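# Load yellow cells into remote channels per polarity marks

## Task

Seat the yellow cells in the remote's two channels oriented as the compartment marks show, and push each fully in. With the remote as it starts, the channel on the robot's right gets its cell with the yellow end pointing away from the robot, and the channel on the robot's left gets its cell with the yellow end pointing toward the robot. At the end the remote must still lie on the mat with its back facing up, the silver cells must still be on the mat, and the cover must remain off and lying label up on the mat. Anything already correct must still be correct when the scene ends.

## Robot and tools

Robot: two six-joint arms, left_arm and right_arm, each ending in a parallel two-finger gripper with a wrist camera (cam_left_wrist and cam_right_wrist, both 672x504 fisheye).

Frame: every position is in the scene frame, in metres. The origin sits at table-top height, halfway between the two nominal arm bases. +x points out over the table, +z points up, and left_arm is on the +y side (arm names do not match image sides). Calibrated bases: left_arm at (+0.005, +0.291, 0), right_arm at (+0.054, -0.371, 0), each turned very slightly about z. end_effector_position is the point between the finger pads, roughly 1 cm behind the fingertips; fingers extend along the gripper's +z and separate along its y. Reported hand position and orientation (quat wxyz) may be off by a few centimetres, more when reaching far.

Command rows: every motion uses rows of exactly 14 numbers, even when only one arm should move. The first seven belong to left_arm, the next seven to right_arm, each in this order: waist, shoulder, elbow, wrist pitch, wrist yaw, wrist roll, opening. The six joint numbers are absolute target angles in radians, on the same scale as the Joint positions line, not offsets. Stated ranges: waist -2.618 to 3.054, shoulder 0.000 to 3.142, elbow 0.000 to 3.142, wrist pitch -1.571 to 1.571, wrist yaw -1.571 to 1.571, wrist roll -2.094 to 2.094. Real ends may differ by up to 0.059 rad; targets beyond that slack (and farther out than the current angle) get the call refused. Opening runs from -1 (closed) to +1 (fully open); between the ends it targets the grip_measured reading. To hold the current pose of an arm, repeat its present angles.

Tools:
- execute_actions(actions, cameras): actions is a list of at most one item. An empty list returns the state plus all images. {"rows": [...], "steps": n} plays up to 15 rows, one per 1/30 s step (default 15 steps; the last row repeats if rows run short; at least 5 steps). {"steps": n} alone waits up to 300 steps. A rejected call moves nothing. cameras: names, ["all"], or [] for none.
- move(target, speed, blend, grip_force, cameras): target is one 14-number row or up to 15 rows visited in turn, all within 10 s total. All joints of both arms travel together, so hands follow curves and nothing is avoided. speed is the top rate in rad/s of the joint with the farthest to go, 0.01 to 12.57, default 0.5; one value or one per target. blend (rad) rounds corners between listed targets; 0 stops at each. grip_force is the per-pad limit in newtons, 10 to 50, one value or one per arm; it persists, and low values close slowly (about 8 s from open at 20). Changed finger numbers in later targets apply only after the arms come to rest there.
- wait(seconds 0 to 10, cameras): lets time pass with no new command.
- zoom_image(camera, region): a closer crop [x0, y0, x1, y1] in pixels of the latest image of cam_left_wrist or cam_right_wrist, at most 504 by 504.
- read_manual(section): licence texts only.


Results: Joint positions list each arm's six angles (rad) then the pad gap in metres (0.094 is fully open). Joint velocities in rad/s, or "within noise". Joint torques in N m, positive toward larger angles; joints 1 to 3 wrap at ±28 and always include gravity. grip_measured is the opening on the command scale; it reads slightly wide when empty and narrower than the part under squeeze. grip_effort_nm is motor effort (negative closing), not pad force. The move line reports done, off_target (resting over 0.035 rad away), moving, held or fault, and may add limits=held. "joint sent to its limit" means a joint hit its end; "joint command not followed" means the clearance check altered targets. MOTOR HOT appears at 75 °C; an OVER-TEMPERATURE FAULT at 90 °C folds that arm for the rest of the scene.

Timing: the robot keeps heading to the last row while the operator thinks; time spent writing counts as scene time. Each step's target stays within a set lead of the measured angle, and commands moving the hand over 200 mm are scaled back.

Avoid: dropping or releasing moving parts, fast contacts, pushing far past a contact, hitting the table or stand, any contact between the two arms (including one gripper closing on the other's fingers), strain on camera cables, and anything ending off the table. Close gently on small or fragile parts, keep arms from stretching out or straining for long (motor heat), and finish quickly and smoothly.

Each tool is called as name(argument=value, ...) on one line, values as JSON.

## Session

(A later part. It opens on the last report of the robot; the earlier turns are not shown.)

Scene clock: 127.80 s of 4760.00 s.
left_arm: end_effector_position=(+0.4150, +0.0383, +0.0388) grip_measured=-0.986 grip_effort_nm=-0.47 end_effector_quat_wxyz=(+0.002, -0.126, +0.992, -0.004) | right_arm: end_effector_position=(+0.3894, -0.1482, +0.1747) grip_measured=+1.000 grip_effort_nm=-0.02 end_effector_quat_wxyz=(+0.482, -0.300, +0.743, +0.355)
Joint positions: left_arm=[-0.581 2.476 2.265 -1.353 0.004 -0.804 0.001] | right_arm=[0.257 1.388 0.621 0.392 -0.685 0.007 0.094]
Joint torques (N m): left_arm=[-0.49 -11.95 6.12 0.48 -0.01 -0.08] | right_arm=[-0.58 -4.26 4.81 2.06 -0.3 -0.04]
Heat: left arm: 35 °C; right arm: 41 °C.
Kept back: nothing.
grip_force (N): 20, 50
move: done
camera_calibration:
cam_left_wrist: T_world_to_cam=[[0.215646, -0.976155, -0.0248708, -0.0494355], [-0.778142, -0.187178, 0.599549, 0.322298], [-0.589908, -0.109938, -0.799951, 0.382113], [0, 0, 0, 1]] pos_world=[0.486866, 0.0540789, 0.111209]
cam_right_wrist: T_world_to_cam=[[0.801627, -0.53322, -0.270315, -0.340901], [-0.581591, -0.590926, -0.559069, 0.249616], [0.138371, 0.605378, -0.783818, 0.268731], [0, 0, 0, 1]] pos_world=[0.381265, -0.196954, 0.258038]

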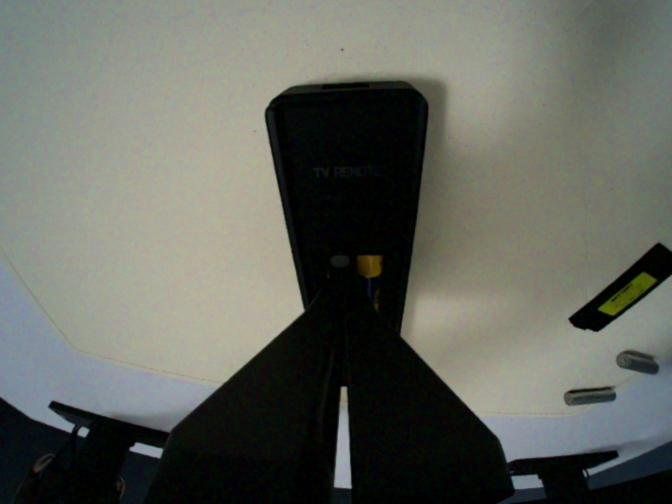

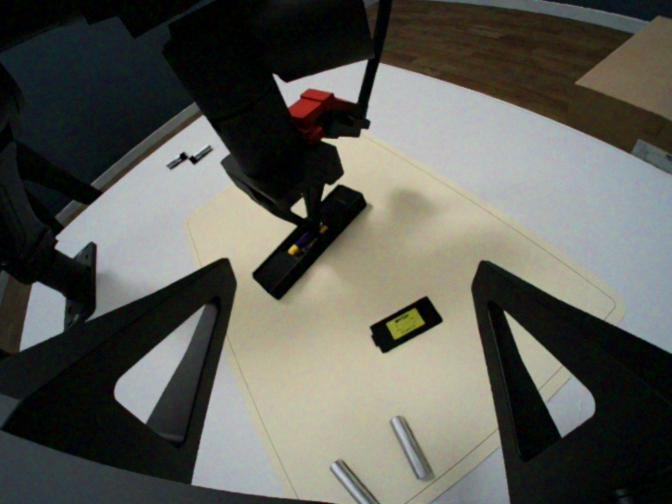

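move(target=[[-0.587,2.498,2.230,-1.313,0.002,-0.812,-1,0.25,1.4,0.6,0.4,-0.7,0,1]], speed=0.1)

move(target=[[-0.587,2.498,2.200,-1.285,0.002,-0.812,-1,0.25,1.4,0.6,0.4,-0.7,0,1]], speed=0.1, cameras=["all"])

zoom_image(camera="cam_left_wrist", region=[230, 160, 450, 380])

zoom_image(camera="cam_right_wrist", region=[270, 200, 350, 280])

Scene clock: 128.73 s of 4760.00 s.
left_arm: end_effector_position=(+0.4148, +0.0384, +0.0363) grip_measured=-0.986 grip_effort_nm=-0.47 end_effector_quat_wxyz=(+0.001, -0.126, +0.992, -0.004) | right_arm: end_effector_position=(+0.3894, -0.1482, +0.1747) grip_measured=+1.000 grip_effort_nm=-0.02 end_effector_quat_wxyz=(+0.482, -0.300, +0.743, +0.355)
Joint positions: left_arm=[-0.581 2.476 2.255 -1.344 0.004 -0.804 0.001] | right_arm=[0.257 1.388 0.621 0.392 -0.685 0.007 0.094]
Joint torques (N m): left_arm=[-0.53 -11.88 4.94 0.62 -0.01 -0.04] | right_arm=[-0.58 -4.26 4.81 2.06 -0.3 -0.04]
Heat: left arm: 35 °C; right arm: 41 °C.
Kept back: nothing.
grip_force (N): 20, 50
move: done

Scene clock: 129.47 s of 4760.00 s.
left_arm: end_effector_position=(+0.4149, +0.0383, +0.0352) grip_measured=-0.986 grip_effort_nm=-0.47 end_effector_quat_wxyz=(+0.003, -0.126, +0.992, -0.005) | right_arm: end_effector_position=(+0.3894, -0.1482, +0.1747) grip_measured=+1.000 grip_effort_nm=-0.02 end_effector_quat_wxyz=(+0.482, -0.300, +0.743, +0.355)
Joint positions: left_arm=[-0.581 2.471 2.242 -1.332 0.004 -0.804 0.001] | right_arm=[0.257 1.388 0.621 0.392 -0.685 0.007 0.094]
Joint torques (N m): left_arm=[-0.5 -11.45 3.41 0.78 -0.02 -0.1] | right_arm=[-0.59 -4.26 4.81 2.06 -0.3 -0.04]
Heat: left arm: 35 °C; right arm: 41 °C.
Kept back: nothing.
grip_force (N): 20, 50
move: off_target (left_arm); left_arm: the wrist pitch is farthest, 0.047 rad from its target
camera_calibration:
cam_left_wrist: T_world_to_cam=[[0.216097, -0.976094, -0.0232826, -0.0496739], [-0.779222, -0.186782, 0.598269, 0.324916], [-0.588316, -0.111142, -0.800957, 0.378616], [0, 0, 0, 1]] pos_world=[0.486662, 0.0542821, 0.107712]
cam_right_wrist: T_world_to_cam=[[0.801627, -0.53322, -0.270315, -0.340901], [-0.581591, -0.590926, -0.559069, 0.249616], [0.138371, 0.605378, -0.783818, 0.268731], [0, 0, 0, 1]] pos_world=[0.381265, -0.196954, 0.258038]

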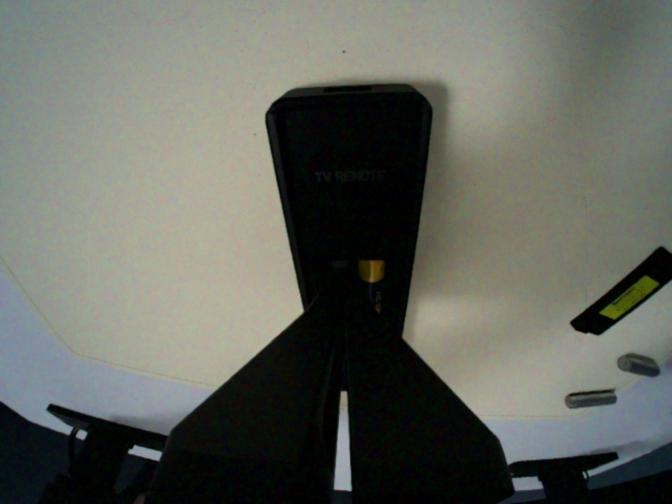

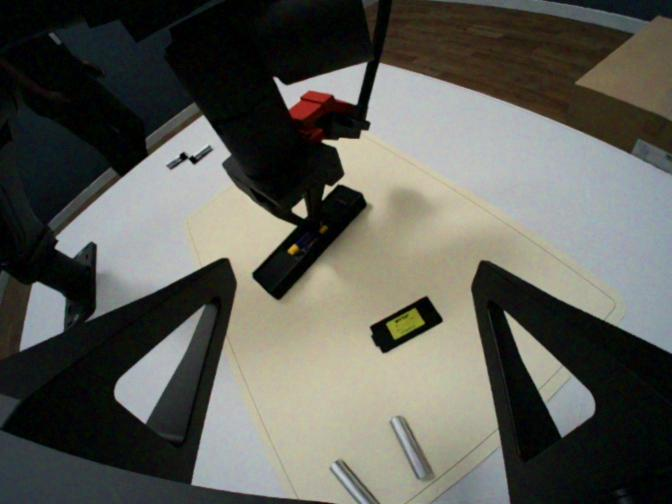

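Scaled by 2.291 from the camera's 672x504 image, which has a finer 960x720 frame.

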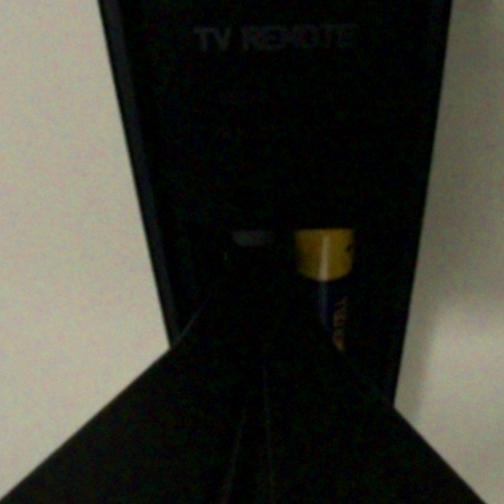

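Scaled by 6.300 from the camera's 672x504 image, which has a finer 960x720 frame.

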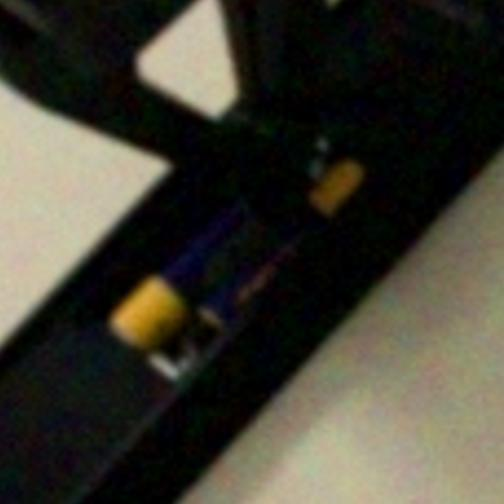

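move(target=[[-0.587,2.490,2.34,-1.42,0.002,-0.812,-1,0.25,1.4,0.6,0.4,-0.7,0,1],[-0.636,2.490,2.30,-1.385,0.002,-0.860,-1,0.25,1.4,0.6,0.4,-0.7,0,1],[-0.636,2.490,2.265,-1.366,0.002,-0.860,-1,0.25,1.4,0.6,0.4,-0.7,0,1]], speed=0.3, cameras=["all"])

zoom_image(camera="cam_left_wrist", region=[230, 160, 450, 380])

zoom_image(camera="cam_right_wrist", region=[270, 200, 350, 280])

Scene clock: 132.43 s of 4760.00 s.
left_arm: end_effector_position=(+0.3961, +0.0160, +0.0435) grip_measured=-0.986 grip_effort_nm=-0.47 end_effector_quat_wxyz=(-0.003, -0.120, +0.993, -0.001) | right_arm: end_effector_position=(+0.3894, -0.1482, +0.1747) grip_measured=+1.000 grip_effort_nm=-0.01 end_effector_quat_wxyz=(+0.482, -0.300, +0.743, +0.355)
Joint positions: left_arm=[-0.641 2.471 2.275 -1.378 0.006 -0.852 0.001] | right_arm=[0.257 1.388 0.621 0.392 -0.685 0.007 0.094]
Joint torques (N m): left_arm=[0.38 -12.14 6.45 0.39 -0.03 -0.08] | right_arm=[-0.59 -4.26 4.81 2.06 -0.3 -0.04]
Heat: left arm: 35 °C; right arm: 42 °C.
Kept back: nothing.
grip_force (N): 20, 50
move: done
camera_calibration:
cam_left_wrist: T_world_to_cam=[[0.203413, -0.978587, -0.0314725, -0.0618606], [-0.774708, -0.180524, 0.606002, 0.29896], [-0.598707, -0.0988867, -0.79484, 0.375309], [0, 0, 0, 1]] pos_world=[0.46889, 0.0305465, 0.115193]
cam_right_wrist: T_world_to_cam=[[0.801627, -0.53322, -0.270315, -0.340901], [-0.581591, -0.590926, -0.559069, 0.249616], [0.138371, 0.605378, -0.783818, 0.268731], [0, 0, 0, 1]] pos_world=[0.381265, -0.196954, 0.258038]

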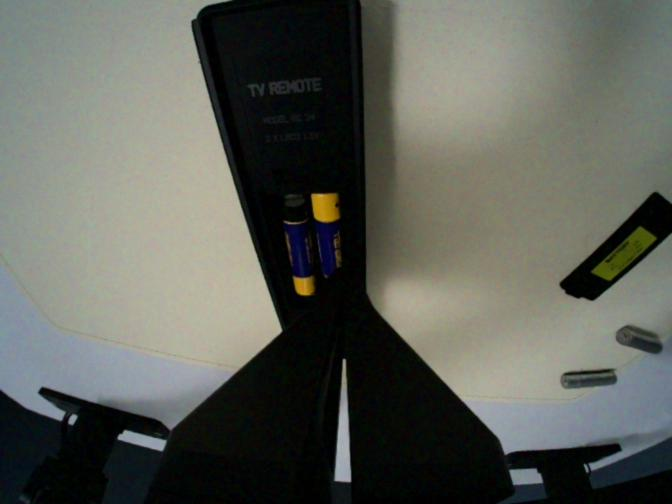

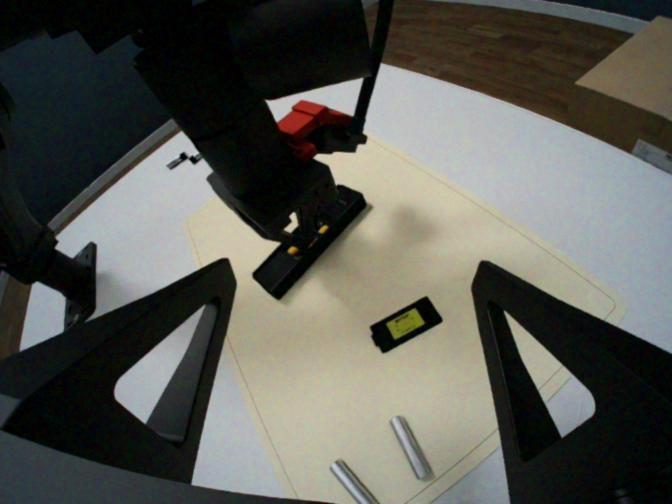

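Scaled by 2.291 from the camera's 672x504 image, which has a finer 960x720 frame.

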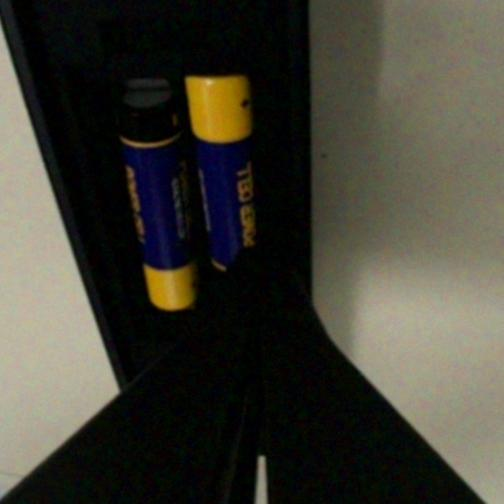

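Scaled by 6.300 from the camera's 672x504 image, which has a finer 960x720 frame.

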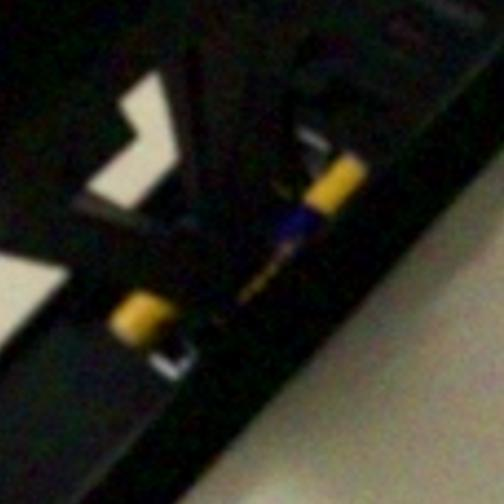

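move(target=[[-0.6225,2.490,2.265,-1.366,0.002,-0.860,-1,0.25,1.4,0.6,0.4,-0.7,0,1],[-0.6225,2.490,2.228,-1.328,0.002,-0.860,-1,0.25,1.4,0.6,0.4,-0.7,0,1]], speed=0.12, cameras=["all"])

zoom_image(camera="cam_left_wrist", region=[230, 160, 450, 380])

Scene clock: 134.10 s of 4760.00 s.
left_arm: end_effector_position=(+0.3990, +0.0214, +0.0364) grip_measured=-0.986 grip_effort_nm=-0.47 end_effector_quat_wxyz=(-0.004, -0.126, +0.992, +0.000) | right_arm: end_effector_position=(+0.3894, -0.1482, +0.1747) grip_measured=+1.000 grip_effort_nm=-0.02 end_effector_quat_wxyz=(+0.482, -0.300, +0.743, +0.355)
Joint positions: left_arm=[-0.628 2.471 2.247 -1.354 0.006 -0.852 0.001] | right_arm=[0.257 1.388 0.621 0.392 -0.685 0.007 0.094]
Joint torques (N m): left_arm=[0.4 -12.11 5.49 0.52 -0.03 -0.07] | right_arm=[-0.59 -4.26 4.81 2.06 -0.3 -0.04]
Heat: left arm: 35 °C; right arm: 42 °C.
Kept back: nothing.
grip_force (N): 20, 50
move: done
camera_calibration:
cam_left_wrist: T_world_to_cam=[[0.216086, -0.975773, -0.034259, -0.0623717], [-0.770316, -0.191937, 0.608089, 0.304819], [-0.599933, -0.105009, -0.793129, 0.372552], [0, 0, 0, 1]] pos_world=[0.471791, 0.0367669, 0.107988]
cam_right_wrist: T_world_to_cam=[[0.801627, -0.53322, -0.270315, -0.340901], [-0.581591, -0.590926, -0.559069, 0.249616], [0.138371, 0.605378, -0.783818, 0.268731], [0, 0, 0, 1]] pos_world=[0.381265, -0.196954, 0.258038]

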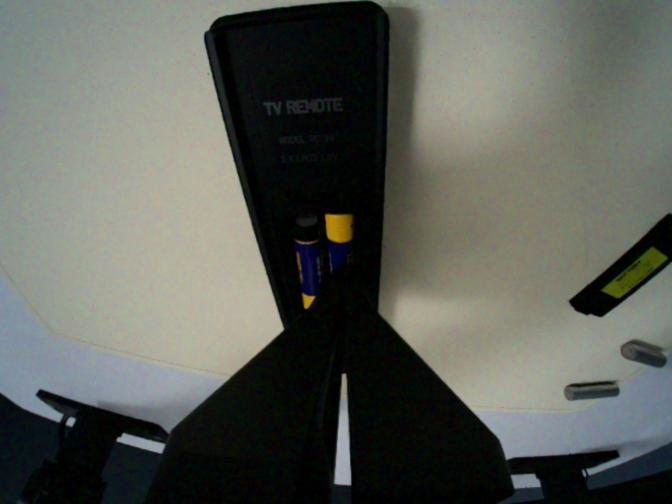

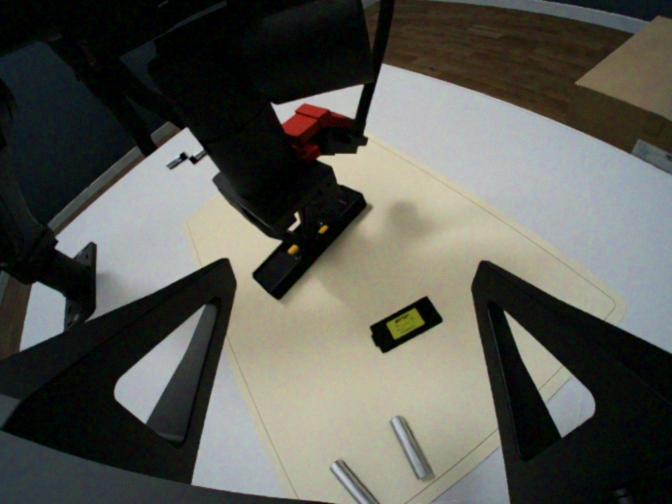

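Scaled by 2.291 from the camera's 672x504 image, which has a finer 960x720 frame.

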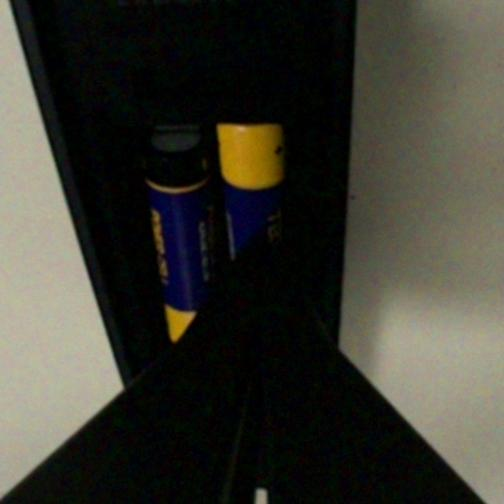

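move(target=[[-0.6225,2.490,2.190,-1.290,0.002,-0.860,-1,0.25,1.4,0.6,0.4,-0.7,0,1]], speed=0.1)

move(target=[[-0.6225,2.480,2.32,-1.40,0.002,-0.860,-1,0.25,1.4,0.6,0.4,-0.7,0,1],[-0.50,2.46,2.38,-1.48,0.002,-0.74,-1,0.25,1.4,0.6,0.4,-0.7,0,1]], speed=0.4, cameras=["all"])

zoom_image(camera="cam_left_wrist", region=[370, 190, 490, 340])

zoom_image(camera="cam_right_wrist", region=[270, 200, 350, 280])

Scene clock: 135.13 s of 4760.00 s.
left_arm: end_effector_position=(+0.3988, +0.0215, +0.0354) grip_measured=-0.986 grip_effort_nm=-0.47 end_effector_quat_wxyz=(-0.003, -0.126, +0.992, -0.001) | right_arm: end_effector_position=(+0.3894, -0.1482, +0.1747) grip_measured=+1.000 grip_effort_nm=-0.02 end_effector_quat_wxyz=(+0.482, -0.300, +0.743, +0.355)
Joint positions: left_arm=[-0.628 2.464 2.231 -1.341 0.006 -0.852 0.001] | right_arm=[0.257 1.388 0.621 0.392 -0.685 0.007 0.094]
Joint torques (N m): left_arm=[0.51 -11.47 3.49 0.8 -0.03 -0.07] | right_arm=[-0.59 -4.26 4.81 2.06 -0.3 -0.04]
Heat: left arm: 35 °C; right arm: 42 °C.
Kept back: nothing.
grip_force (N): 20, 50
move: off_target (left_arm); left_arm: the wrist pitch is farthest, 0.051 rad from its target

Scene clock: 137.20 s of 4760.00 s.
left_arm: end_effector_position=(+0.4285, +0.0772, +0.0670) grip_measured=-0.986 grip_effort_nm=-0.47 end_effector_quat_wxyz=(-0.003, -0.139, +0.990, +0.000) | right_arm: end_effector_position=(+0.3894, -0.1482, +0.1747) grip_measured=+1.000 grip_effort_nm=-0.01 end_effector_quat_wxyz=(+0.482, -0.300, +0.743, +0.355)
Joint positions: left_arm=[-0.496 2.464 2.357 -1.469 0.004 -0.747 0.001] | right_arm=[0.257 1.388 0.621 0.392 -0.685 0.007 0.094]
Joint torques (N m): left_arm=[-0.35 -14.16 9.54 0.17 -0.02 0.1] | right_arm=[-0.59 -4.26 4.81 2.06 -0.3 -0.04]
Heat: left arm: 35 °C; right arm: 42 °C.
Kept back: nothing.
grip_force (N): 20, 50
move: done
camera_calibration:
cam_left_wrist: T_world_to_cam=[[0.242087, -0.969655, -0.0340971, -0.0248257], [-0.766184, -0.212612, 0.606431, 0.319536], [-0.595278, -0.120684, -0.794405, 0.419704], [0, 0, 0, 1]] pos_world=[0.500673, 0.0945164, 0.138792]
cam_right_wrist: T_world_to_cam=[[0.801627, -0.53322, -0.270315, -0.340901], [-0.581591, -0.590926, -0.559069, 0.249616], [0.138371, 0.605378, -0.783818, 0.268731], [0, 0, 0, 1]] pos_world=[0.381265, -0.196954, 0.258038]

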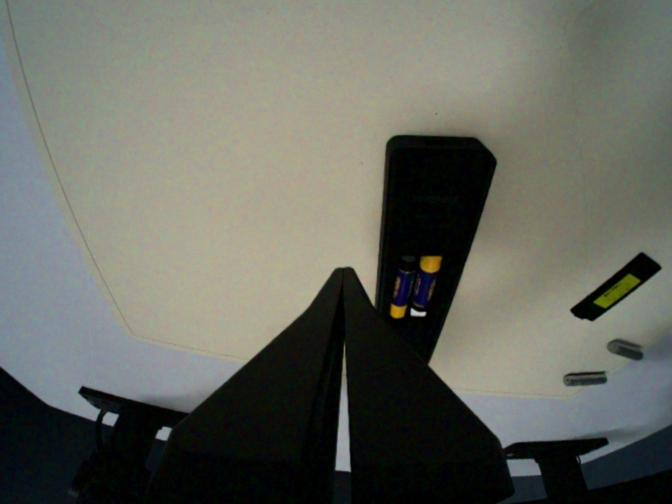

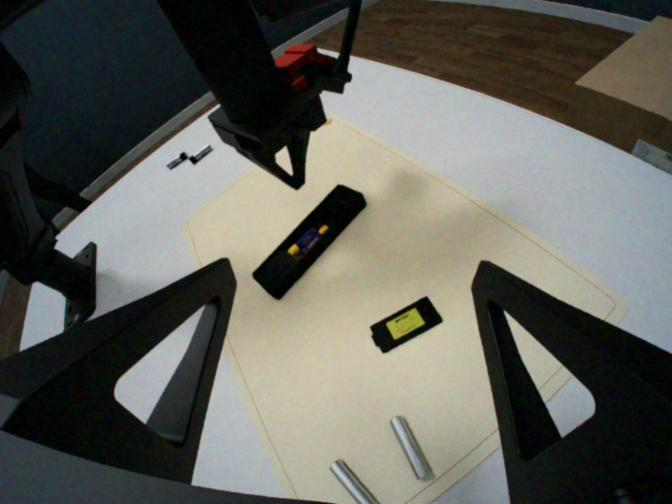

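Scaled by 3.360 from the camera's 672x504 image, which has a finer 960x720 frame.

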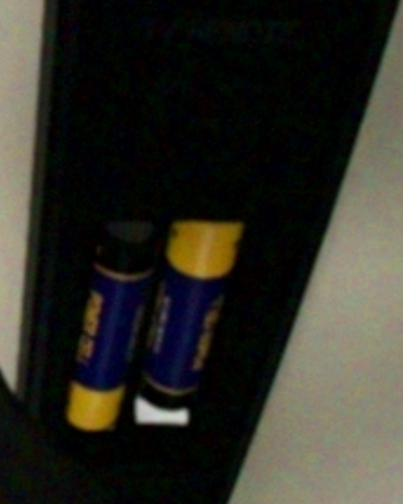

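Scaled by 6.300 from the camera's 672x504 image, which has a finer 960x720 frame.

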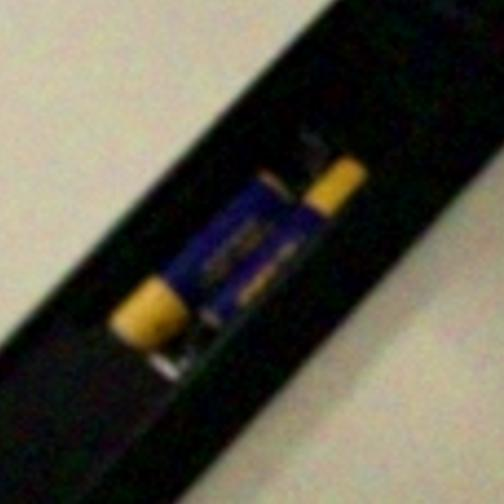

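finished_scene(scene=1)

The scene is finished: the task was done.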